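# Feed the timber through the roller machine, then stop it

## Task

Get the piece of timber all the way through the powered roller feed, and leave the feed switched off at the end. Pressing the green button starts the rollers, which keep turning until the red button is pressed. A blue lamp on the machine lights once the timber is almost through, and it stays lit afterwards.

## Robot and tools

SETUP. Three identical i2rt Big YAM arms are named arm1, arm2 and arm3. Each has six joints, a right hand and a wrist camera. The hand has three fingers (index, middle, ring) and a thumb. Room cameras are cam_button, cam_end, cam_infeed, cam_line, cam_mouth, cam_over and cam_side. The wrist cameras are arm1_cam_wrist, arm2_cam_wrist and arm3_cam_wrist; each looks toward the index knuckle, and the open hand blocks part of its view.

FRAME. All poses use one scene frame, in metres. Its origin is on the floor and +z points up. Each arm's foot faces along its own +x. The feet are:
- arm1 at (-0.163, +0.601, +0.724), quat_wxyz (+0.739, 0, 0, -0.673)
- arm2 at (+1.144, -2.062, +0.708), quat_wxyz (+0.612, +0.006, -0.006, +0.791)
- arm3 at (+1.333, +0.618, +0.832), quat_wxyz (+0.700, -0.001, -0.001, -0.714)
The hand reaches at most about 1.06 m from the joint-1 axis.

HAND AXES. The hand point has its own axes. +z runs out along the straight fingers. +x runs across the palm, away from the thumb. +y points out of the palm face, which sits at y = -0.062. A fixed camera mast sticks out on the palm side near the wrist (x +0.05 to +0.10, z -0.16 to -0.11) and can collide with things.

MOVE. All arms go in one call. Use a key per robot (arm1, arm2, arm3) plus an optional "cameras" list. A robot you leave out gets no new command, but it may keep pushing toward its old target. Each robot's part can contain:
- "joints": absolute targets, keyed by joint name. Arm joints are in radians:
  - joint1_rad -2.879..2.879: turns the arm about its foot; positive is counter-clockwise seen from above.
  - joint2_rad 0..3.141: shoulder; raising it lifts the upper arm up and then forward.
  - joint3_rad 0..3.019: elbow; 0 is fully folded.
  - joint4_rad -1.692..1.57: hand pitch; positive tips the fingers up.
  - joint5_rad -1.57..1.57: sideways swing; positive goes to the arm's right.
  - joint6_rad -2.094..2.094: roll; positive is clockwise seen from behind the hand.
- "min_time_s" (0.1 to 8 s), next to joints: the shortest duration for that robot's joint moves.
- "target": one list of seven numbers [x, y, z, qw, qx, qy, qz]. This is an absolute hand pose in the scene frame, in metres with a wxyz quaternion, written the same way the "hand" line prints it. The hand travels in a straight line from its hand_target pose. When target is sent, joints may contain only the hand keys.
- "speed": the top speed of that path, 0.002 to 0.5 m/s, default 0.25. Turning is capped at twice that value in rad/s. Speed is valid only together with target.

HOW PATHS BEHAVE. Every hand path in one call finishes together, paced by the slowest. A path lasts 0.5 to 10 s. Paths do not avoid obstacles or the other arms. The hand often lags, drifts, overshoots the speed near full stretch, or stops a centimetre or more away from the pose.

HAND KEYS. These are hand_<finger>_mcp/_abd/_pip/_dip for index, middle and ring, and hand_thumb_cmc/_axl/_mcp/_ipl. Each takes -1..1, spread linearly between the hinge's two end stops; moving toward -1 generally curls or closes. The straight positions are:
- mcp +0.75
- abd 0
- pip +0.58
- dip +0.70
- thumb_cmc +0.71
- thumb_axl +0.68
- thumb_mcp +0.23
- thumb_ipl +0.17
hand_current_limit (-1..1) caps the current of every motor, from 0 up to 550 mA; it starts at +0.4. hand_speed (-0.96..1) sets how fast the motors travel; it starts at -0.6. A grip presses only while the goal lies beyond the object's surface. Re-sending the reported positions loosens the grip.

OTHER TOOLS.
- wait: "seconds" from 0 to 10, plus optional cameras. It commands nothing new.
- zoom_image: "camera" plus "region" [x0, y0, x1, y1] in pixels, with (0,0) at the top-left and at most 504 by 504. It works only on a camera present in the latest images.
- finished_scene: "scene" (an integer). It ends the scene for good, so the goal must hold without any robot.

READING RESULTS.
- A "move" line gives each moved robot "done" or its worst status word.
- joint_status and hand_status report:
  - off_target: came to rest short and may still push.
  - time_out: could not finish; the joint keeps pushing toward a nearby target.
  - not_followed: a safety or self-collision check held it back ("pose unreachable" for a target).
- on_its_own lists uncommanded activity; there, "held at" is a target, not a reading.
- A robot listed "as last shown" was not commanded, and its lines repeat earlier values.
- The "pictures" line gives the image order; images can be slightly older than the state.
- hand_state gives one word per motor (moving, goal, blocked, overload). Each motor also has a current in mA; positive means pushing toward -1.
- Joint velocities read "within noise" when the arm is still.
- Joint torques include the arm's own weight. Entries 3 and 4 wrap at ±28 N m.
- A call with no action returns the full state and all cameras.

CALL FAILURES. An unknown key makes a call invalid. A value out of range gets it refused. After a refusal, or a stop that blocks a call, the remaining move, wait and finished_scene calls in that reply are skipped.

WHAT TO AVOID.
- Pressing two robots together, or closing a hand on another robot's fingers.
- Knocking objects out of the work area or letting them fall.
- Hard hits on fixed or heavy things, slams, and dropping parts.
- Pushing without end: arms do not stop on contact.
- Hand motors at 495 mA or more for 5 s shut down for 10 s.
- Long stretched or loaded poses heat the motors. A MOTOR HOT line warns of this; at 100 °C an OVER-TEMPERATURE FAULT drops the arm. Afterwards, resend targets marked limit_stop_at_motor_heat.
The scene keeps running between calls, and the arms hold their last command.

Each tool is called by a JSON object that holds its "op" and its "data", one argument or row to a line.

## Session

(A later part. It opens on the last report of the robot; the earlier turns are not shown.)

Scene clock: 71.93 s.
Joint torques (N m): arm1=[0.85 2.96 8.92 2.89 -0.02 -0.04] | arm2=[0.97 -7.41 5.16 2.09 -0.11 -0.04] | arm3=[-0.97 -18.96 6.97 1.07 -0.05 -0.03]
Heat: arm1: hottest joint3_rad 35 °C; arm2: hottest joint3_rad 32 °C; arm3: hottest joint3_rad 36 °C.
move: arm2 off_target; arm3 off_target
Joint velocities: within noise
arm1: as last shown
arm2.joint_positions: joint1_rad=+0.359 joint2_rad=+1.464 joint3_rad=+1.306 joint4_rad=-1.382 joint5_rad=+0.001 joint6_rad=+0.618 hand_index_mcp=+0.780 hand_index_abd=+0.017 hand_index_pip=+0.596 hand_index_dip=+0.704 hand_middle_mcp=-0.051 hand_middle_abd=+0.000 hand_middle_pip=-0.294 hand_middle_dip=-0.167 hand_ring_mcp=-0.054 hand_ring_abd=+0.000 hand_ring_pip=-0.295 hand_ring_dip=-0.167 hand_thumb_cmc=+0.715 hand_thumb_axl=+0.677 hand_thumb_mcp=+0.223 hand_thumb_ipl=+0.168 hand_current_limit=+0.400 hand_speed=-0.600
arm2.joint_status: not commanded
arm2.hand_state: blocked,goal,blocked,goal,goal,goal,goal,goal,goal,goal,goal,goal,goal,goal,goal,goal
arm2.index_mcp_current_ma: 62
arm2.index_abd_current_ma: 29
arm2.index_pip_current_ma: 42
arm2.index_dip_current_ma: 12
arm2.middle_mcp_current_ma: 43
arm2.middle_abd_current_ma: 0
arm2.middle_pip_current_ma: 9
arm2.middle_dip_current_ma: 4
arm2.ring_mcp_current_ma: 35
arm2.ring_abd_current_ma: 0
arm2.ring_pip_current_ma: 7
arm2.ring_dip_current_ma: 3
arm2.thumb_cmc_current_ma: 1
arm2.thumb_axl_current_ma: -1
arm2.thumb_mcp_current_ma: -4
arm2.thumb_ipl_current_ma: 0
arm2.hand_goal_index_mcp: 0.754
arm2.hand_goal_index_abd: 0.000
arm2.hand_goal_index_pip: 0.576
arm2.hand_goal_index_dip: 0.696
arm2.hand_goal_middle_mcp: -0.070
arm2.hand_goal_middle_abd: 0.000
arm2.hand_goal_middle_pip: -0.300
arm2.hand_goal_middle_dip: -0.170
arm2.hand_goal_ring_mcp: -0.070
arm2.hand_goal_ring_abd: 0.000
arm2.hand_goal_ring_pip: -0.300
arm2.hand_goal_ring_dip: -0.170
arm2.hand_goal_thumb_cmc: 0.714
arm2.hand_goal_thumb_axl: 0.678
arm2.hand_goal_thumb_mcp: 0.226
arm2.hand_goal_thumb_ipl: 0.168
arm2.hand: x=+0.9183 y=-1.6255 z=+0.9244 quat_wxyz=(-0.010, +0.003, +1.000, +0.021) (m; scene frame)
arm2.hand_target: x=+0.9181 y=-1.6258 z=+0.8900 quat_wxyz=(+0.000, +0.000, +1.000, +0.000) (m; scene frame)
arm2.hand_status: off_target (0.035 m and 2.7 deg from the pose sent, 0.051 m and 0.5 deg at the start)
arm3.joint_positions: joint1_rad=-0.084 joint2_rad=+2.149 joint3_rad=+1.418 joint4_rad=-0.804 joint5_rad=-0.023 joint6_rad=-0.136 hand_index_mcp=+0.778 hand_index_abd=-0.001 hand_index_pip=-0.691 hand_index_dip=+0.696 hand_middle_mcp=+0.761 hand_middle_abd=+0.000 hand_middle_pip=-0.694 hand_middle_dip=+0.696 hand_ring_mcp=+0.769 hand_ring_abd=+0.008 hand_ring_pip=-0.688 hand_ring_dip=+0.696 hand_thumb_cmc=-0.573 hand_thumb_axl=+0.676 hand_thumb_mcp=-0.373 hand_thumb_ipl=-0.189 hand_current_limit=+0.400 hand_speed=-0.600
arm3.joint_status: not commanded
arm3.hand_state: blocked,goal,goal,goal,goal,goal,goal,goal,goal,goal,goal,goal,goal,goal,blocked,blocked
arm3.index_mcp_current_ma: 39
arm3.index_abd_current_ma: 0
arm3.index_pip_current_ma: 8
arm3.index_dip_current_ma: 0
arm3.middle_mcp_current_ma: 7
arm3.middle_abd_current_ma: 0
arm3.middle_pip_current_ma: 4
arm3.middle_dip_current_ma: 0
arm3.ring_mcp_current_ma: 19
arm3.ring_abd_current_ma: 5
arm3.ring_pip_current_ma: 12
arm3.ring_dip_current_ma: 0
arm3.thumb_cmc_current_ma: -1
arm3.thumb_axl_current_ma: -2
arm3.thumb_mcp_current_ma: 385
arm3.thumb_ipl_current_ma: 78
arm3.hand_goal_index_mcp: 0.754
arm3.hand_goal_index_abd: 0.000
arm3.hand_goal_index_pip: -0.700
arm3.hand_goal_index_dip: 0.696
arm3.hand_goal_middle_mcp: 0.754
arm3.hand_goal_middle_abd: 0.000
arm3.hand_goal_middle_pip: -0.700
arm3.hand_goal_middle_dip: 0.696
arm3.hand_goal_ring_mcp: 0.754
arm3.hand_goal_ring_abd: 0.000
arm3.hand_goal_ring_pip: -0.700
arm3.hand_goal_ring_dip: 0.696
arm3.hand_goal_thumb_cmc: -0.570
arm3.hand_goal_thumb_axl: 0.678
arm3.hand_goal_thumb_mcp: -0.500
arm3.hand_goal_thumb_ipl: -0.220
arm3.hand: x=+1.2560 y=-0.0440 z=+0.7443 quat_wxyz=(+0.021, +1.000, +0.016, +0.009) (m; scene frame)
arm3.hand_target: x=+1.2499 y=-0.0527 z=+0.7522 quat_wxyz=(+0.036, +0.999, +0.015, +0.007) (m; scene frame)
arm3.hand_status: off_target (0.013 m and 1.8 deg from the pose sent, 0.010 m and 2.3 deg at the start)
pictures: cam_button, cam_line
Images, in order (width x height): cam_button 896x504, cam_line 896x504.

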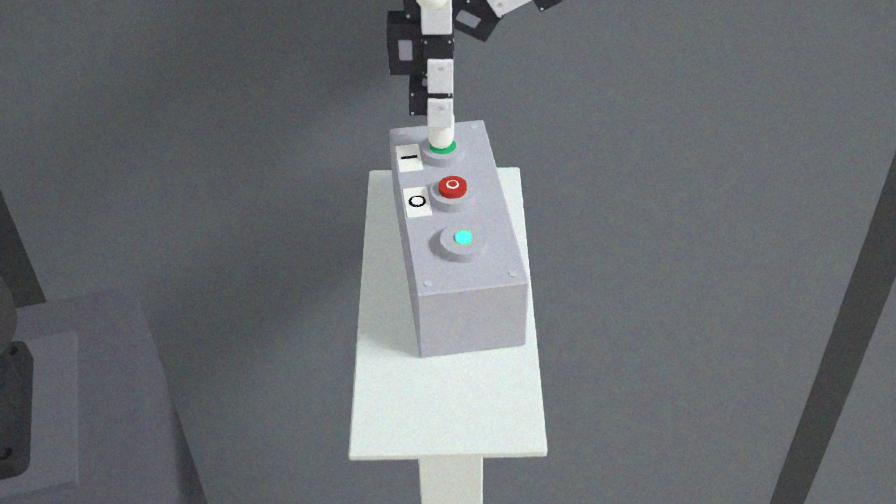

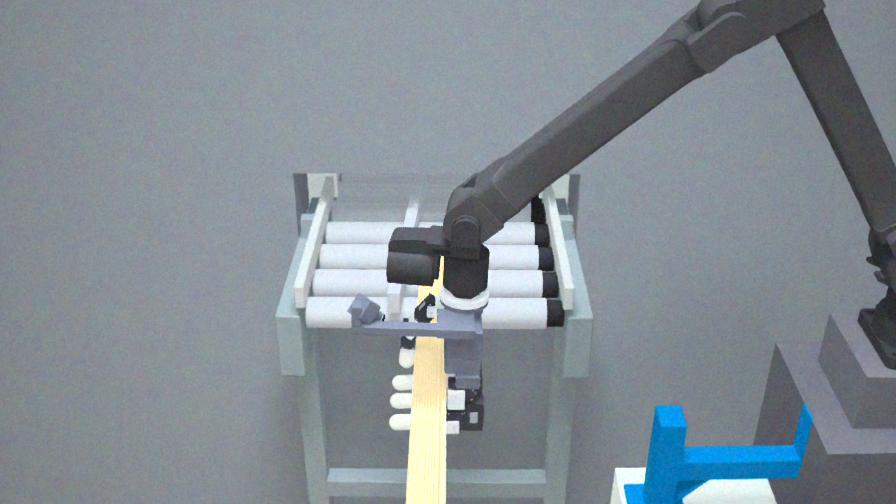

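{"op": "move", "data": {
  "arm3": {"target": [1.16, -0.053, 0.752, 0.036, 0.999, 0.015, 0.007], "speed": 0.07},
  "arm2": {"target": [0.917, -1.624, 0.968, 0, 0, 1, 0], "speed": 0.1}
}}

{"op": "move", "data": {
  "arm3": {"joints": {"hand_thumb_mcp": -0.05}},
  "arm2": {"target": [0.982, -1.612, 0.952, 0, 0, 1, 0], "speed": 0.12},
  "cameras": ["cam_mouth", "cam_button"]
}}

Scene clock: 77.23 s.
Joint torques (N m): arm1=[0.79 3.14 8.92 2.93 0.01 -0.04] | arm2=[0.85 -10.17 11.86 0.18 0.11 -0.03] | arm3=[-0.56 -17.85 9.77 0.12 -0.31 -0.08]
Heat: arm1: hottest joint3_rad 35 °C; arm2: hottest joint3_rad 33 °C; arm3: hottest joint3_rad 36 °C.
move: arm2 off_target; arm3 off_target
Joint velocities: within noise
arm1.joint_positions: joint1_rad=-0.898 joint2_rad=+0.618 joint3_rad=+1.435 joint4_rad=-1.394 joint5_rad=-0.027 joint6_rad=+1.056 hand_index_mcp=+0.755 hand_index_abd=+0.000 hand_index_pip=+0.577 hand_index_dip=+0.696 hand_middle_mcp=+0.755 hand_middle_abd=+0.000 hand_middle_pip=+0.577 hand_middle_dip=+0.696 hand_ring_mcp=+0.755 hand_ring_abd=+0.000 hand_ring_pip=+0.577 hand_ring_dip=+0.696 hand_thumb_cmc=+0.715 hand_thumb_axl=+0.677 hand_thumb_mcp=+0.226 hand_thumb_ipl=+0.168 hand_current_limit=+0.400 hand_speed=-0.600
arm1.joint_status: not commanded
arm1.hand_state: goal,goal,goal,goal,goal,goal,goal,goal,goal,goal,goal,goal,goal,goal,goal,goal
arm1.index_mcp_current_ma: 0
arm1.index_abd_current_ma: 0
arm1.index_pip_current_ma: 0
arm1.index_dip_current_ma: 0
arm1.middle_mcp_current_ma: 0
arm1.middle_abd_current_ma: 0
arm1.middle_pip_current_ma: 0
arm1.middle_dip_current_ma: 0
arm1.ring_mcp_current_ma: 0
arm1.ring_abd_current_ma: 0
arm1.ring_pip_current_ma: 0
arm1.ring_dip_current_ma: 0
arm1.thumb_cmc_current_ma: 0
arm1.thumb_axl_current_ma: 0
arm1.thumb_mcp_current_ma: 0
arm1.thumb_ipl_current_ma: 0
arm1.hand_goal_index_mcp: 0.754
arm1.hand_goal_index_abd: 0.000
arm1.hand_goal_index_pip: 0.576
arm1.hand_goal_index_dip: 0.696
arm1.hand_goal_middle_mcp: 0.754
arm1.hand_goal_middle_abd: 0.000
arm1.hand_goal_middle_pip: 0.576
arm1.hand_goal_middle_dip: 0.696
arm1.hand_goal_ring_mcp: 0.754
arm1.hand_goal_ring_abd: 0.000
arm1.hand_goal_ring_pip: 0.576
arm1.hand_goal_ring_dip: 0.696
arm1.hand_goal_thumb_cmc: 0.714
arm1.hand_goal_thumb_axl: 0.678
arm1.hand_goal_thumb_mcp: 0.226
arm1.hand_goal_thumb_ipl: 0.168
arm1.hand: x=-0.3891 y=+0.4959 z=+1.2903 quat_wxyz=(+0.471, +0.531, -0.701, +0.072) (m; scene frame)
arm1.hand_target: x=-0.3869 y=+0.4979 z=+1.3023 quat_wxyz=(+0.484, +0.527, -0.695, +0.073) (m; scene frame)
arm1.hand_status: not commanded
arm2.joint_positions: joint1_rad=+0.359 joint2_rad=+1.475 joint3_rad=+1.400 joint4_rad=-1.541 joint5_rad=-0.004 joint6_rad=+0.617 hand_index_mcp=+0.749 hand_index_abd=-0.003 hand_index_pip=+0.572 hand_index_dip=+0.694 hand_middle_mcp=-0.052 hand_middle_abd=+0.000 hand_middle_pip=-0.294 hand_middle_dip=-0.167 hand_ring_mcp=-0.054 hand_ring_abd=+0.000 hand_ring_pip=-0.295 hand_ring_dip=-0.167 hand_thumb_cmc=+0.715 hand_thumb_axl=+0.677 hand_thumb_mcp=+0.223 hand_thumb_ipl=+0.168 hand_current_limit=+0.400 hand_speed=-0.600
arm2.joint_status: not commanded
arm2.hand_state: goal,goal,goal,goal,goal,goal,goal,goal,goal,goal,goal,goal,goal,goal,goal,goal
arm2.index_mcp_current_ma: -8
arm2.index_abd_current_ma: -3
arm2.index_pip_current_ma: -5
arm2.index_dip_current_ma: -3
arm2.middle_mcp_current_ma: 41
arm2.middle_abd_current_ma: 0
arm2.middle_pip_current_ma: 9
arm2.middle_dip_current_ma: 4
arm2.ring_mcp_current_ma: 33
arm2.ring_abd_current_ma: 0
arm2.ring_pip_current_ma: 7
arm2.ring_dip_current_ma: 3
arm2.thumb_cmc_current_ma: 1
arm2.thumb_axl_current_ma: -1
arm2.thumb_mcp_current_ma: -4
arm2.thumb_ipl_current_ma: 0
arm2.hand_goal_index_mcp: 0.754
arm2.hand_goal_index_abd: 0.000
arm2.hand_goal_index_pip: 0.576
arm2.hand_goal_index_dip: 0.696
arm2.hand_goal_middle_mcp: -0.070
arm2.hand_goal_middle_abd: 0.000
arm2.hand_goal_middle_pip: -0.300
arm2.hand_goal_middle_dip: -0.170
arm2.hand_goal_ring_mcp: -0.070
arm2.hand_goal_ring_abd: 0.000
arm2.hand_goal_ring_pip: -0.300
arm2.hand_goal_ring_dip: -0.170
arm2.hand_goal_thumb_cmc: 0.714
arm2.hand_goal_thumb_axl: 0.678
arm2.hand_goal_thumb_mcp: 0.226
arm2.hand_goal_thumb_ipl: 0.168
arm2.hand: x=+0.9237 y=-1.6354 z=+0.9514 quat_wxyz=(+0.010, +0.002, +1.000, -0.011) (m; scene frame)
arm2.hand_target: x=+0.9174 y=-1.6246 z=+0.9681 quat_wxyz=(+0.000, +0.000, +1.000, +0.001) (m; scene frame)
arm2.hand_status: off_target (0.021 m and 1.7 deg from the pose sent, 0.043 m and 2.7 deg at the start)
arm3.joint_positions: joint1_rad=-0.241 joint2_rad=+2.167 joint3_rad=+1.450 joint4_rad=-0.810 joint5_rad=-0.028 joint6_rad=-0.279 hand_index_mcp=+0.778 hand_index_abd=-0.001 hand_index_pip=-0.691 hand_index_dip=+0.696 hand_middle_mcp=+0.761 hand_middle_abd=+0.000 hand_middle_pip=-0.694 hand_middle_dip=+0.696 hand_ring_mcp=+0.760 hand_ring_abd=+0.004 hand_ring_pip=-0.692 hand_ring_dip=+0.696 hand_thumb_cmc=-0.572 hand_thumb_axl=+0.677 hand_thumb_mcp=-0.373 hand_thumb_ipl=-0.189 hand_current_limit=+0.400 hand_speed=-0.600
arm3.joint_status: not commanded
arm3.hand_state: blocked,goal,goal,goal,goal,goal,goal,goal,goal,goal,goal,goal,goal,goal,blocked,blocked
arm3.index_mcp_current_ma: 39
arm3.index_abd_current_ma: 0
arm3.index_pip_current_ma: 8
arm3.index_dip_current_ma: 0
arm3.middle_mcp_current_ma: 7
arm3.middle_abd_current_ma: 0
arm3.middle_pip_current_ma: 4
arm3.middle_dip_current_ma: 0
arm3.ring_mcp_current_ma: 5
arm3.ring_abd_current_ma: 2
arm3.ring_pip_current_ma: 7
arm3.ring_dip_current_ma: 0
arm3.thumb_cmc_current_ma: -1
arm3.thumb_axl_current_ma: 0
arm3.thumb_mcp_current_ma: 385
arm3.thumb_ipl_current_ma: 78
arm3.hand_goal_index_mcp: 0.754
arm3.hand_goal_index_abd: 0.000
arm3.hand_goal_index_pip: -0.700
arm3.hand_goal_index_dip: 0.696
arm3.hand_goal_middle_mcp: 0.754
arm3.hand_goal_middle_abd: 0.000
arm3.hand_goal_middle_pip: -0.700
arm3.hand_goal_middle_dip: 0.696
arm3.hand_goal_ring_mcp: 0.754
arm3.hand_goal_ring_abd: 0.000
arm3.hand_goal_ring_pip: -0.700
arm3.hand_goal_ring_dip: 0.696
arm3.hand_goal_thumb_cmc: -0.570
arm3.hand_goal_thumb_axl: 0.678
arm3.hand_goal_thumb_mcp: -0.500
arm3.hand_goal_thumb_ipl: -0.220
arm3.hand: x=+1.1635 y=-0.0376 z=+0.7443 quat_wxyz=(+0.025, +1.000, +0.009, +0.007) (m; scene frame)
arm3.hand_target: x=+1.1601 y=-0.0524 z=+0.7522 quat_wxyz=(+0.036, +0.999, +0.015, +0.007) (m; scene frame)
arm3.hand_status: off_target (0.018 m and 1.4 deg from the pose sent, 0.097 m and 1.8 deg at the start)
pictures: none

Scene clock: 78.67 s.
Joint torques (N m): arm1=[0.73 2.84 8.91 2.92 -0.01 -0.04] | arm2=[0.5 -11.28 7.36 1.07 0.17 -0.03] | arm3=[-0.73 -17.9 9.83 0.1 -0.27 -0.09]
Heat: arm1: hottest joint3_rad 35 °C; arm2: hottest joint3_rad 33 °C; arm3: hottest joint3_rad 36 °C.
move: arm2 done; arm3 done
Joint velocities: within noise
arm1: as last shown
arm2.joint_positions: joint1_rad=+0.219 joint2_rad=+1.441 joint3_rad=+1.358 joint4_rad=-1.520 joint5_rad=-0.004 joint6_rad=+0.473 hand_index_mcp=+0.749 hand_index_abd=-0.003 hand_index_pip=+0.572 hand_index_dip=+0.694 hand_middle_mcp=-0.052 hand_middle_abd=+0.000 hand_middle_pip=-0.294 hand_middle_dip=-0.167 hand_ring_mcp=-0.054 hand_ring_abd=+0.000 hand_ring_pip=-0.295 hand_ring_dip=-0.167 hand_thumb_cmc=+0.715 hand_thumb_axl=+0.677 hand_thumb_mcp=+0.223 hand_thumb_ipl=+0.168 hand_current_limit=+0.400 hand_speed=-0.600
arm2.joint_status: not commanded
arm2.hand_state: goal,goal,goal,goal,goal,goal,goal,goal,goal,goal,goal,goal,goal,goal,goal,goal
arm2.index_mcp_current_ma: -8
arm2.index_abd_current_ma: -3
arm2.index_pip_current_ma: -5
arm2.index_dip_current_ma: -3
arm2.middle_mcp_current_ma: 41
arm2.middle_abd_current_ma: 0
arm2.middle_pip_current_ma: 9
arm2.middle_dip_current_ma: 4
arm2.ring_mcp_current_ma: 33
arm2.ring_abd_current_ma: 0
arm2.ring_pip_current_ma: 7
arm2.ring_dip_current_ma: 3
arm2.thumb_cmc_current_ma: 1
arm2.thumb_axl_current_ma: -1
arm2.thumb_mcp_current_ma: -4
arm2.thumb_ipl_current_ma: 0
arm2.hand_goal_index_mcp: 0.754
arm2.hand_goal_index_abd: 0.000
arm2.hand_goal_index_pip: 0.576
arm2.hand_goal_index_dip: 0.696
arm2.hand_goal_middle_mcp: -0.070
arm2.hand_goal_middle_abd: 0.000
arm2.hand_goal_middle_pip: -0.300
arm2.hand_goal_middle_dip: -0.170
arm2.hand_goal_ring_mcp: -0.070
arm2.hand_goal_ring_abd: 0.000
arm2.hand_goal_ring_pip: -0.300
arm2.hand_goal_ring_dip: -0.170
arm2.hand_goal_thumb_cmc: 0.714
arm2.hand_goal_thumb_axl: 0.678
arm2.hand_goal_thumb_mcp: 0.226
arm2.hand_goal_thumb_ipl: 0.168
arm2.hand: x=+0.9784 y=-1.6135 z=+0.9496 quat_wxyz=(+0.004, +0.000, +1.000, -0.007) (m; scene frame)
arm2.hand_target: x=+0.9819 y=-1.6120 z=+0.9521 quat_wxyz=(+0.000, +0.000, +1.000, +0.000) (m; scene frame)
arm2.hand_status: done (0.005 m and 0.9 deg from the pose sent, 0.063 m and 1.7 deg at the start)
arm3.joint_positions: joint1_rad=-0.241 joint2_rad=+2.167 joint3_rad=+1.450 joint4_rad=-0.812 joint5_rad=-0.028 joint6_rad=-0.280 hand_index_mcp=+0.761 hand_index_abd=-0.001 hand_index_pip=-0.691 hand_index_dip=+0.696 hand_middle_mcp=+0.761 hand_middle_abd=+0.000 hand_middle_pip=-0.694 hand_middle_dip=+0.696 hand_ring_mcp=+0.761 hand_ring_abd=+0.004 hand_ring_pip=-0.691 hand_ring_dip=+0.697 hand_thumb_cmc=-0.571 hand_thumb_axl=+0.677 hand_thumb_mcp=-0.061 hand_thumb_ipl=-0.218 hand_current_limit=+0.400 hand_speed=-0.600
arm3.joint_status: all done
arm3.hand_state: goal,goal,goal,goal,goal,goal,goal,goal,goal,goal,goal,goal,goal,goal,goal,goal
arm3.index_mcp_current_ma: 6
arm3.index_abd_current_ma: 0
arm3.index_pip_current_ma: 8
arm3.index_dip_current_ma: 0
arm3.middle_mcp_current_ma: 6
arm3.middle_abd_current_ma: 0
arm3.middle_pip_current_ma: 4
arm3.middle_dip_current_ma: 0
arm3.ring_mcp_current_ma: 7
arm3.ring_abd_current_ma: 2
arm3.ring_pip_current_ma: 8
arm3.ring_dip_current_ma: 0
arm3.thumb_cmc_current_ma: 0
arm3.thumb_axl_current_ma: 0
arm3.thumb_mcp_current_ma: -16
arm3.thumb_ipl_current_ma: 1
arm3.hand_goal_index_mcp: 0.754
arm3.hand_goal_index_abd: 0.000
arm3.hand_goal_index_pip: -0.700
arm3.hand_goal_index_dip: 0.696
arm3.hand_goal_middle_mcp: 0.754
arm3.hand_goal_middle_abd: 0.000
arm3.hand_goal_middle_pip: -0.700
arm3.hand_goal_middle_dip: 0.696
arm3.hand_goal_ring_mcp: 0.754
arm3.hand_goal_ring_abd: 0.000
arm3.hand_goal_ring_pip: -0.700
arm3.hand_goal_ring_dip: 0.696
arm3.hand_goal_thumb_cmc: -0.570
arm3.hand_goal_thumb_axl: 0.678
arm3.hand_goal_thumb_mcp: -0.050
arm3.hand_goal_thumb_ipl: -0.220
arm3.hand: x=+1.1638 y=-0.0373 z=+0.7442 quat_wxyz=(+0.025, +1.000, +0.010, +0.008) (m; scene frame)
arm3.hand_target: x=+1.1600 y=-0.0523 z=+0.7522 quat_wxyz=(+0.036, +0.999, +0.015, +0.007) (m; scene frame)
arm3.hand_status: not commanded
pictures: cam_button, cam_mouth
Images, in order (width x height): cam_button 896x504, cam_mouth 896x504.

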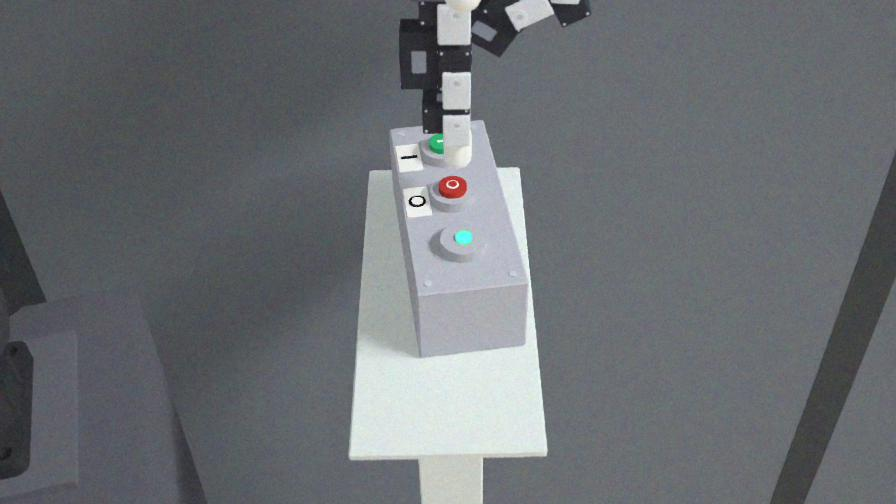

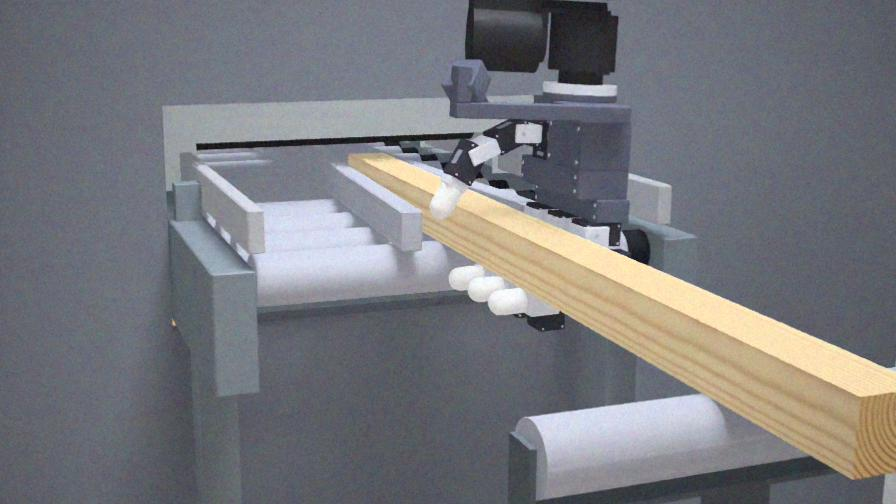

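{"op": "move", "data": {
  "arm3": {"target": [1.165, -0.022, 0.726, 0.008, 1.0, 0.01, 0.005], "speed": 0.1},
  "arm2": {"target": [0.985, -1.617, 0.938, 0, 0, 1, 0], "speed": 0.1},
  "cameras": ["cam_button"]
}}

{"op": "move", "data": {
  "arm3": {"target": [1.19, 0.09, 0.72, 0, 1.0, 0, 0], "speed": 0.12},
  "cameras": ["cam_mouth", "cam_over"]
}}

Scene clock: 83.80 s.
Joint torques (N m): arm1=[0.73 3.08 8.85 2.96 -0.01 -0.04] | arm2=[0.44 -11.16 7.36 1.07 0.17 -0.04] | arm3=[-0.5 -17.85 6.32 0.77 0.04 0.06]
Heat: arm1: hottest joint3_rad 35 °C; arm2: hottest joint3_rad 33 °C; arm3: hottest joint3_rad 36 °C.
move: arm2 done; arm3 done
Joint velocities: within noise
arm1: as last shown
arm2.joint_positions: joint1_rad=+0.219 joint2_rad=+1.430 joint3_rad=+1.309 joint4_rad=-1.483 joint5_rad=-0.004 joint6_rad=+0.472 hand_index_mcp=+0.749 hand_index_abd=-0.003 hand_index_pip=+0.572 hand_index_dip=+0.694 hand_middle_mcp=-0.052 hand_middle_abd=+0.000 hand_middle_pip=-0.294 hand_middle_dip=-0.167 hand_ring_mcp=-0.054 hand_ring_abd=+0.000 hand_ring_pip=-0.295 hand_ring_dip=-0.167 hand_thumb_cmc=+0.715 hand_thumb_axl=+0.677 hand_thumb_mcp=+0.223 hand_thumb_ipl=+0.168 hand_current_limit=+0.400 hand_speed=-0.600
arm2.joint_status: not commanded
arm2.hand_state: goal,goal,goal,goal,goal,goal,goal,goal,goal,goal,goal,goal,goal,goal,goal,goal
arm2.index_mcp_current_ma: -8
arm2.index_abd_current_ma: -3
arm2.index_pip_current_ma: -5
arm2.index_dip_current_ma: -3
arm2.middle_mcp_current_ma: 41
arm2.middle_abd_current_ma: 0
arm2.middle_pip_current_ma: 9
arm2.middle_dip_current_ma: 4
arm2.ring_mcp_current_ma: 33
arm2.ring_abd_current_ma: 0
arm2.ring_pip_current_ma: 7
arm2.ring_dip_current_ma: 3
arm2.thumb_cmc_current_ma: 1
arm2.thumb_axl_current_ma: -1
arm2.thumb_mcp_current_ma: -4
arm2.thumb_ipl_current_ma: 0
arm2.hand_goal_index_mcp: 0.754
arm2.hand_goal_index_abd: 0.000
arm2.hand_goal_index_pip: 0.576
arm2.hand_goal_index_dip: 0.696
arm2.hand_goal_middle_mcp: -0.070
arm2.hand_goal_middle_abd: 0.000
arm2.hand_goal_middle_pip: -0.300
arm2.hand_goal_middle_dip: -0.170
arm2.hand_goal_ring_mcp: -0.070
arm2.hand_goal_ring_abd: 0.000
arm2.hand_goal_ring_pip: -0.300
arm2.hand_goal_ring_dip: -0.170
arm2.hand_goal_thumb_cmc: 0.714
arm2.hand_goal_thumb_axl: 0.678
arm2.hand_goal_thumb_mcp: 0.226
arm2.hand_goal_thumb_ipl: 0.168
arm2.hand: x=+0.9810 y=-1.6186 z=+0.9350 quat_wxyz=(+0.004, -0.001, +1.000, -0.007) (m; scene frame)
arm2.hand_target: x=+0.9849 y=-1.6170 z=+0.9381 quat_wxyz=(+0.000, +0.000, +1.000, +0.000) (m; scene frame)
arm2.hand_status: done (0.005 m and 1.0 deg from the pose sent, 0.014 m and 0.9 deg at the start)
arm3.joint_positions: joint1_rad=-0.241 joint2_rad=+2.168 joint3_rad=+1.417 joint4_rad=-0.812 joint5_rad=-0.017 joint6_rad=-0.284 hand_index_mcp=+0.760 hand_index_abd=-0.001 hand_index_pip=-0.691 hand_index_dip=+0.696 hand_middle_mcp=+0.759 hand_middle_abd=+0.000 hand_middle_pip=-0.694 hand_middle_dip=+0.696 hand_ring_mcp=+0.759 hand_ring_abd=+0.003 hand_ring_pip=-0.693 hand_ring_dip=+0.698 hand_thumb_cmc=-0.571 hand_thumb_axl=+0.677 hand_thumb_mcp=-0.060 hand_thumb_ipl=-0.218 hand_current_limit=+0.400 hand_speed=-0.600
arm3.joint_status: not commanded
arm3.hand_state: goal,goal,goal,goal,goal,goal,goal,goal,goal,goal,goal,goal,goal,goal,goal,goal
arm3.index_mcp_current_ma: 4
arm3.index_abd_current_ma: 0
arm3.index_pip_current_ma: 8
arm3.index_dip_current_ma: 0
arm3.middle_mcp_current_ma: 4
arm3.middle_abd_current_ma: 0
arm3.middle_pip_current_ma: 5
arm3.middle_dip_current_ma: 0
arm3.ring_mcp_current_ma: 3
arm3.ring_abd_current_ma: 2
arm3.ring_pip_current_ma: 6
arm3.ring_dip_current_ma: 1
arm3.thumb_cmc_current_ma: 0
arm3.thumb_axl_current_ma: 0
arm3.thumb_mcp_current_ma: -15
arm3.thumb_ipl_current_ma: 1
arm3.hand_goal_index_mcp: 0.754
arm3.hand_goal_index_abd: 0.000
arm3.hand_goal_index_pip: -0.700
arm3.hand_goal_index_dip: 0.696
arm3.hand_goal_middle_mcp: 0.754
arm3.hand_goal_middle_abd: 0.000
arm3.hand_goal_middle_pip: -0.700
arm3.hand_goal_middle_dip: 0.696
arm3.hand_goal_ring_mcp: 0.754
arm3.hand_goal_ring_abd: 0.000
arm3.hand_goal_ring_pip: -0.700
arm3.hand_goal_ring_dip: 0.696
arm3.hand_goal_thumb_cmc: -0.570
arm3.hand_goal_thumb_axl: 0.678
arm3.hand_goal_thumb_mcp: -0.050
arm3.hand_goal_thumb_ipl: -0.220
arm3.hand: x=+1.1665 y=-0.0210 z=+0.7315 quat_wxyz=(+0.007, +1.000, +0.011, +0.007) (m; scene frame)
arm3.hand_target: x=+1.1650 y=-0.0219 z=+0.7261 quat_wxyz=(+0.008, +1.000, +0.010, +0.005) (m; scene frame)
arm3.hand_status: done (0.006 m and 0.2 deg from the pose sent, 0.024 m and 2.0 deg at the start)
pictures: cam_button
Images, in order (width x height): cam_button 896x504.

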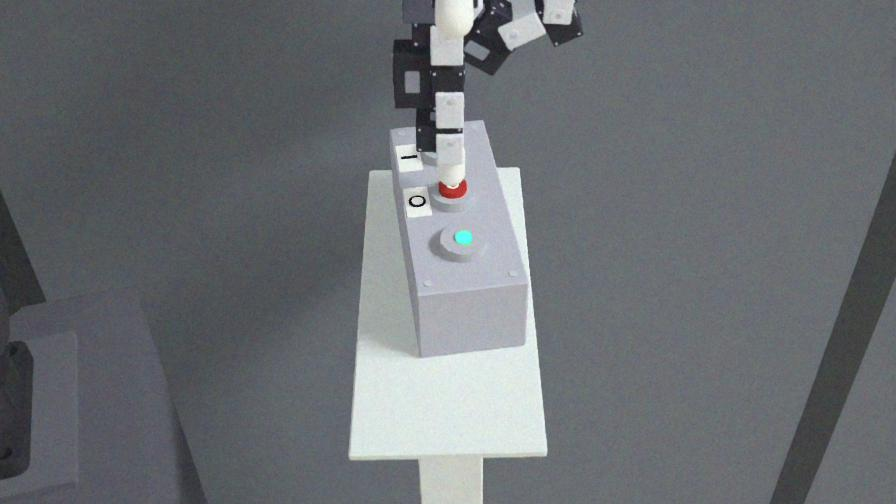

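Scene clock: 85.53 s.
Joint torques (N m): arm1=[0.85 2.78 8.95 2.86 0.01 -0.04] | arm2=[0.56 -11.16 7.36 1.07 0.16 -0.04] | arm3=[-0.67 -16.32 4.92 0.66 0.02 0.13]
Heat: arm1: hottest joint3_rad 35 °C; arm2: hottest joint3_rad 32 °C; arm3: hottest joint3_rad 36 °C.
move: arm3 off_target
Joint velocities: within noise
arm1, arm2: as last shown
arm2.hand_target: x=+0.9849 y=-1.6170 z=+0.9380 quat_wxyz=(+0.000, +0.000, +1.000, +0.000) (m; scene frame)
arm3.joint_positions: joint1_rad=-0.241 joint2_rad=+2.016 joint3_rad=+1.033 joint4_rad=-0.625 joint5_rad=-0.002 joint6_rad=-0.271 hand_index_mcp=+0.757 hand_index_abd=-0.001 hand_index_pip=-0.691 hand_index_dip=+0.696 hand_middle_mcp=+0.757 hand_middle_abd=+0.000 hand_middle_pip=-0.694 hand_middle_dip=+0.696 hand_ring_mcp=+0.757 hand_ring_abd=+0.003 hand_ring_pip=-0.693 hand_ring_dip=+0.698 hand_thumb_cmc=-0.567 hand_thumb_axl=+0.680 hand_thumb_mcp=-0.052 hand_thumb_ipl=-0.218 hand_current_limit=+0.400 hand_speed=-0.600
arm3.joint_status: not commanded
arm3.hand_state: goal,goal,goal,goal,goal,goal,goal,goal,goal,goal,goal,goal,goal,goal,goal,goal
arm3.index_mcp_current_ma: 2
arm3.index_abd_current_ma: 0
arm3.index_pip_current_ma: 8
arm3.index_dip_current_ma: 0
arm3.middle_mcp_current_ma: 2
arm3.middle_abd_current_ma: 0
arm3.middle_pip_current_ma: 5
arm3.middle_dip_current_ma: 0
arm3.ring_mcp_current_ma: 2
arm3.ring_abd_current_ma: 2
arm3.ring_pip_current_ma: 6
arm3.ring_dip_current_ma: 1
arm3.thumb_cmc_current_ma: 2
arm3.thumb_axl_current_ma: 2
arm3.thumb_mcp_current_ma: -1
arm3.thumb_ipl_current_ma: 1
arm3.hand_goal_index_mcp: 0.754
arm3.hand_goal_index_abd: 0.000
arm3.hand_goal_index_pip: -0.700
arm3.hand_goal_index_dip: 0.696
arm3.hand_goal_middle_mcp: 0.754
arm3.hand_goal_middle_abd: 0.000
arm3.hand_goal_middle_pip: -0.700
arm3.hand_goal_middle_dip: 0.696
arm3.hand_goal_ring_mcp: 0.754
arm3.hand_goal_ring_abd: 0.000
arm3.hand_goal_ring_pip: -0.700
arm3.hand_goal_ring_dip: 0.696
arm3.hand_goal_thumb_cmc: -0.570
arm3.hand_goal_thumb_axl: 0.678
arm3.hand_goal_thumb_mcp: -0.050
arm3.hand_goal_thumb_ipl: -0.220
arm3.hand: x=+1.1947 y=+0.0992 z=+0.7077 quat_wxyz=(-0.016, +1.000, +0.005, +0.005) (m; scene frame)
arm3.hand_target: x=+1.1900 y=+0.0902 z=+0.7200 quat_wxyz=(+0.000, +1.000, +0.000, +0.000) (m; scene frame)
arm3.hand_status: off_target (0.016 m and 2.1 deg from the pose sent, 0.114 m and 1.7 deg at the start)
pictures: cam_mouth, cam_over
Images, in order (width x height): cam_mouth 896x504, cam_over 896x504.

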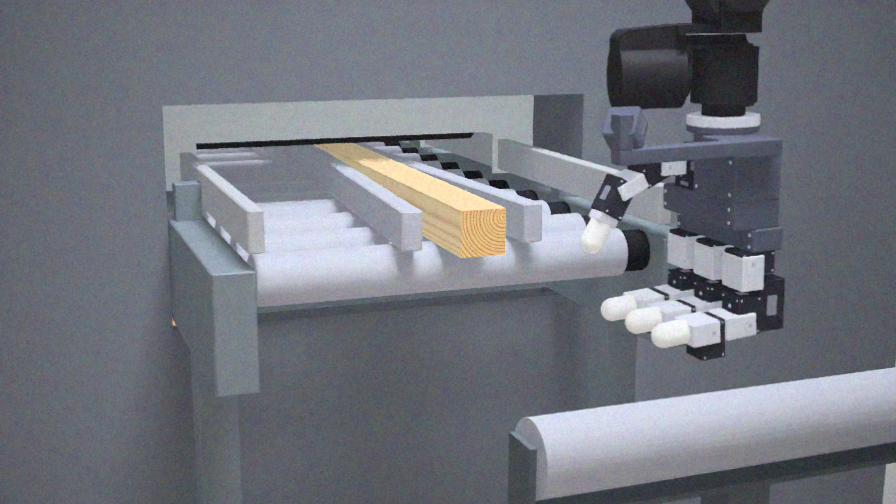

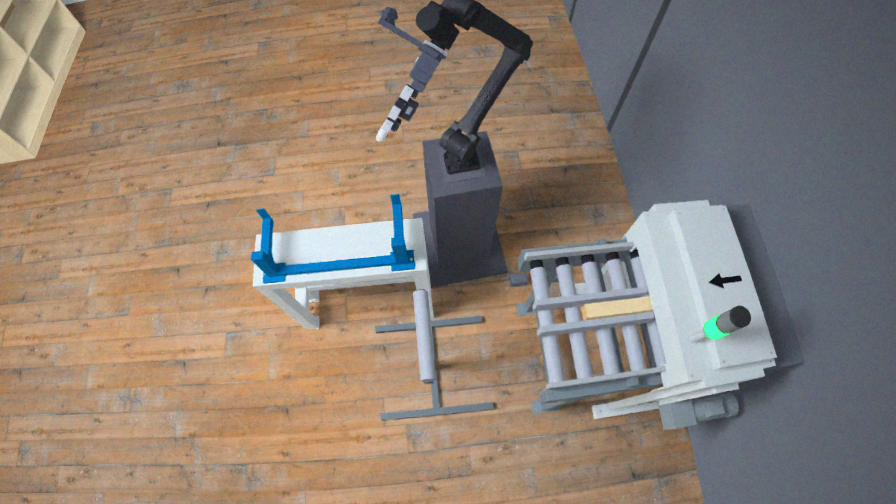

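{"op": "wait", "data": {
  "seconds": 0.1,
  "cameras": ["cam_over","cam_mouth","cam_button"]
}}

Scene clock: 90.33 s.
Joint torques (N m): arm1=[0.97 2.84 8.95 2.84 0 -0.05] | arm2=[0.44 -11.22 7.35 1.07 0.17 -0.04] | arm3=[-0.62 -16.26 4.96 0.68 0.02 0.12]
Heat: arm1: hottest joint3_rad 35 °C; arm2: hottest joint3_rad 32 °C; arm3: hottest joint3_rad 35 °C.
Joint velocities: within noise
arm1.joint_positions: joint1_rad=-0.898 joint2_rad=+0.618 joint3_rad=+1.435 joint4_rad=-1.394 joint5_rad=-0.027 joint6_rad=+1.056 hand_index_mcp=+0.755 hand_index_abd=+0.000 hand_index_pip=+0.577 hand_index_dip=+0.696 hand_middle_mcp=+0.755 hand_middle_abd=+0.000 hand_middle_pip=+0.577 hand_middle_dip=+0.696 hand_ring_mcp=+0.755 hand_ring_abd=+0.000 hand_ring_pip=+0.577 hand_ring_dip=+0.696 hand_thumb_cmc=+0.715 hand_thumb_axl=+0.677 hand_thumb_mcp=+0.226 hand_thumb_ipl=+0.168 hand_current_limit=+0.400 hand_speed=-0.600
arm1.joint_status: not commanded
arm1.hand_state: goal,goal,goal,goal,goal,goal,goal,goal,goal,goal,goal,goal,goal,goal,goal,goal
arm1.index_mcp_current_ma: 0
arm1.index_abd_current_ma: 0
arm1.index_pip_current_ma: 0
arm1.index_dip_current_ma: 0
arm1.middle_mcp_current_ma: 0
arm1.middle_abd_current_ma: 0
arm1.middle_pip_current_ma: 0
arm1.middle_dip_current_ma: 0
arm1.ring_mcp_current_ma: 0
arm1.ring_abd_current_ma: 0
arm1.ring_pip_current_ma: 0
arm1.ring_dip_current_ma: 0
arm1.thumb_cmc_current_ma: 0
arm1.thumb_axl_current_ma: 0
arm1.thumb_mcp_current_ma: 0
arm1.thumb_ipl_current_ma: 0
arm1.hand_goal_index_mcp: 0.754
arm1.hand_goal_index_abd: 0.000
arm1.hand_goal_index_pip: 0.576
arm1.hand_goal_index_dip: 0.696
arm1.hand_goal_middle_mcp: 0.754
arm1.hand_goal_middle_abd: 0.000
arm1.hand_goal_middle_pip: 0.576
arm1.hand_goal_middle_dip: 0.696
arm1.hand_goal_ring_mcp: 0.754
arm1.hand_goal_ring_abd: 0.000
arm1.hand_goal_ring_pip: 0.576
arm1.hand_goal_ring_dip: 0.696
arm1.hand_goal_thumb_cmc: 0.714
arm1.hand_goal_thumb_axl: 0.678
arm1.hand_goal_thumb_mcp: 0.226
arm1.hand_goal_thumb_ipl: 0.168
arm1.hand: x=-0.3891 y=+0.4959 z=+1.2903 quat_wxyz=(+0.471, +0.531, -0.701, +0.072) (m; scene frame)
arm1.hand_target: x=-0.3869 y=+0.4979 z=+1.3023 quat_wxyz=(+0.484, +0.527, -0.695, +0.073) (m; scene frame)
arm1.hand_status: not commanded
arm2.joint_positions: joint1_rad=+0.219 joint2_rad=+1.430 joint3_rad=+1.309 joint4_rad=-1.483 joint5_rad=-0.004 joint6_rad=+0.472 hand_index_mcp=+0.749 hand_index_abd=-0.003 hand_index_pip=+0.572 hand_index_dip=+0.694 hand_middle_mcp=-0.052 hand_middle_abd=+0.000 hand_middle_pip=-0.294 hand_middle_dip=-0.167 hand_ring_mcp=-0.054 hand_ring_abd=+0.000 hand_ring_pip=-0.295 hand_ring_dip=-0.167 hand_thumb_cmc=+0.715 hand_thumb_axl=+0.677 hand_thumb_mcp=+0.223 hand_thumb_ipl=+0.168 hand_current_limit=+0.400 hand_speed=-0.600
arm2.joint_status: not commanded
arm2.hand_state: goal,goal,goal,goal,goal,goal,goal,goal,goal,goal,goal,goal,goal,goal,goal,goal
arm2.index_mcp_current_ma: -8
arm2.index_abd_current_ma: -3
arm2.index_pip_current_ma: -5
arm2.index_dip_current_ma: -3
arm2.middle_mcp_current_ma: 41
arm2.middle_abd_current_ma: 0
arm2.middle_pip_current_ma: 9
arm2.middle_dip_current_ma: 4
arm2.ring_mcp_current_ma: 33
arm2.ring_abd_current_ma: 0
arm2.ring_pip_current_ma: 7
arm2.ring_dip_current_ma: 3
arm2.thumb_cmc_current_ma: 1
arm2.thumb_axl_current_ma: -1
arm2.thumb_mcp_current_ma: -4
arm2.thumb_ipl_current_ma: 0
arm2.hand_goal_index_mcp: 0.754
arm2.hand_goal_index_abd: 0.000
arm2.hand_goal_index_pip: 0.576
arm2.hand_goal_index_dip: 0.696
arm2.hand_goal_middle_mcp: -0.070
arm2.hand_goal_middle_abd: 0.000
arm2.hand_goal_middle_pip: -0.300
arm2.hand_goal_middle_dip: -0.170
arm2.hand_goal_ring_mcp: -0.070
arm2.hand_goal_ring_abd: 0.000
arm2.hand_goal_ring_pip: -0.300
arm2.hand_goal_ring_dip: -0.170
arm2.hand_goal_thumb_cmc: 0.714
arm2.hand_goal_thumb_axl: 0.678
arm2.hand_goal_thumb_mcp: 0.226
arm2.hand_goal_thumb_ipl: 0.168
arm2.hand: x=+0.9810 y=-1.6186 z=+0.9350 quat_wxyz=(+0.004, -0.001, +1.000, -0.007) (m; scene frame)
arm2.hand_target: x=+0.9849 y=-1.6170 z=+0.9380 quat_wxyz=(+0.000, +0.000, +1.000, +0.000) (m; scene frame)
arm2.hand_status: not commanded
arm3.joint_positions: joint1_rad=-0.241 joint2_rad=+2.016 joint3_rad=+1.033 joint4_rad=-0.625 joint5_rad=-0.002 joint6_rad=-0.271 hand_index_mcp=+0.757 hand_index_abd=-0.001 hand_index_pip=-0.691 hand_index_dip=+0.696 hand_middle_mcp=+0.757 hand_middle_abd=+0.000 hand_middle_pip=-0.694 hand_middle_dip=+0.696 hand_ring_mcp=+0.757 hand_ring_abd=+0.003 hand_ring_pip=-0.693 hand_ring_dip=+0.698 hand_thumb_cmc=-0.567 hand_thumb_axl=+0.680 hand_thumb_mcp=-0.052 hand_thumb_ipl=-0.218 hand_current_limit=+0.400 hand_speed=-0.600
arm3.joint_status: not commanded
arm3.hand_state: goal,goal,goal,goal,goal,goal,goal,goal,goal,goal,goal,goal,goal,goal,goal,goal
arm3.index_mcp_current_ma: 2
arm3.index_abd_current_ma: 0
arm3.index_pip_current_ma: 8
arm3.index_dip_current_ma: 0
arm3.middle_mcp_current_ma: 2
arm3.middle_abd_current_ma: 0
arm3.middle_pip_current_ma: 5
arm3.middle_dip_current_ma: 0
arm3.ring_mcp_current_ma: 2
arm3.ring_abd_current_ma: 2
arm3.ring_pip_current_ma: 6
arm3.ring_dip_current_ma: 1
arm3.thumb_cmc_current_ma: 2
arm3.thumb_axl_current_ma: 2
arm3.thumb_mcp_current_ma: -1
arm3.thumb_ipl_current_ma: 1
arm3.hand_goal_index_mcp: 0.754
arm3.hand_goal_index_abd: 0.000
arm3.hand_goal_index_pip: -0.700
arm3.hand_goal_index_dip: 0.696
arm3.hand_goal_middle_mcp: 0.754
arm3.hand_goal_middle_abd: 0.000
arm3.hand_goal_middle_pip: -0.700
arm3.hand_goal_middle_dip: 0.696
arm3.hand_goal_ring_mcp: 0.754
arm3.hand_goal_ring_abd: 0.000
arm3.hand_goal_ring_pip: -0.700
arm3.hand_goal_ring_dip: 0.696
arm3.hand_goal_thumb_cmc: -0.570
arm3.hand_goal_thumb_axl: 0.678
arm3.hand_goal_thumb_mcp: -0.050
arm3.hand_goal_thumb_ipl: -0.220
arm3.hand: x=+1.1947 y=+0.0992 z=+0.7077 quat_wxyz=(-0.016, +1.000, +0.005, +0.005) (m; scene frame)
arm3.hand_target: x=+1.1900 y=+0.0902 z=+0.7200 quat_wxyz=(+0.000, +1.000, +0.000, +0.000) (m; scene frame)
arm3.hand_status: off_target (0.016 m and 2.1 deg from the pose sent, 0.114 m and 1.7 deg at the start)
wait: 0.10 s; at rest from the start
pictures: cam_button, cam_mouth, cam_over
Images, in order (width x height): cam_button 896x504, cam_mouth 896x504, cam_over 896x504.

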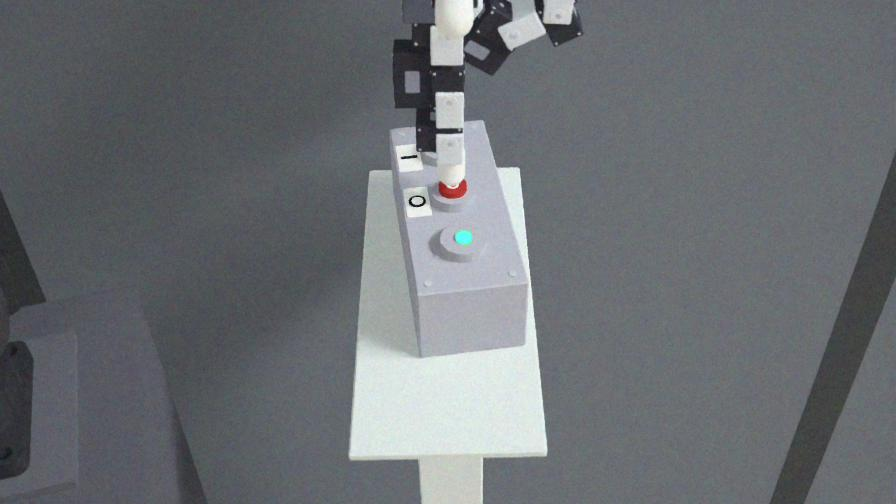

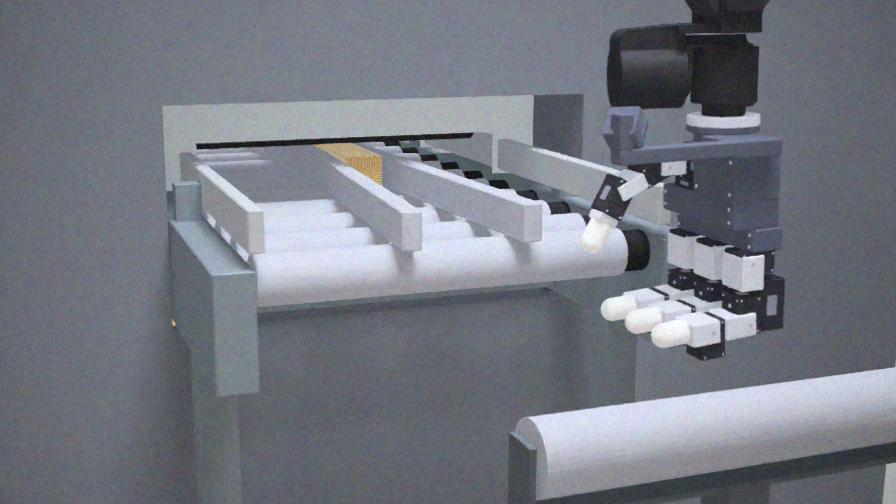

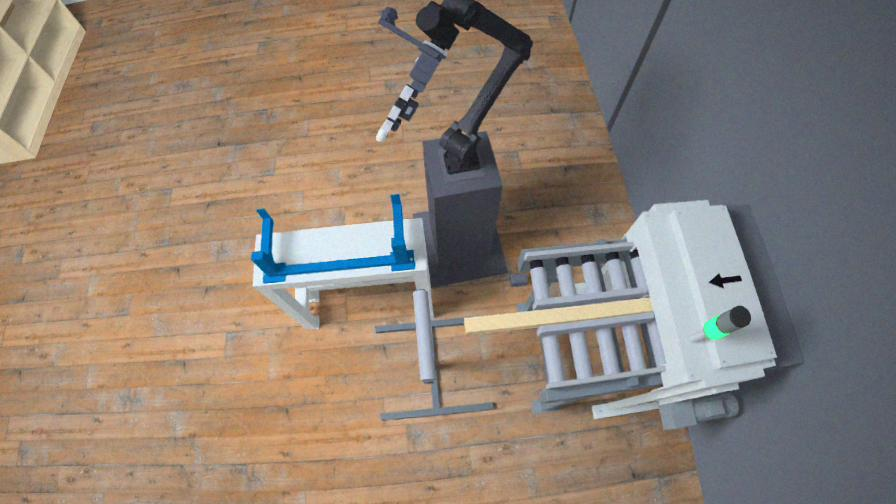

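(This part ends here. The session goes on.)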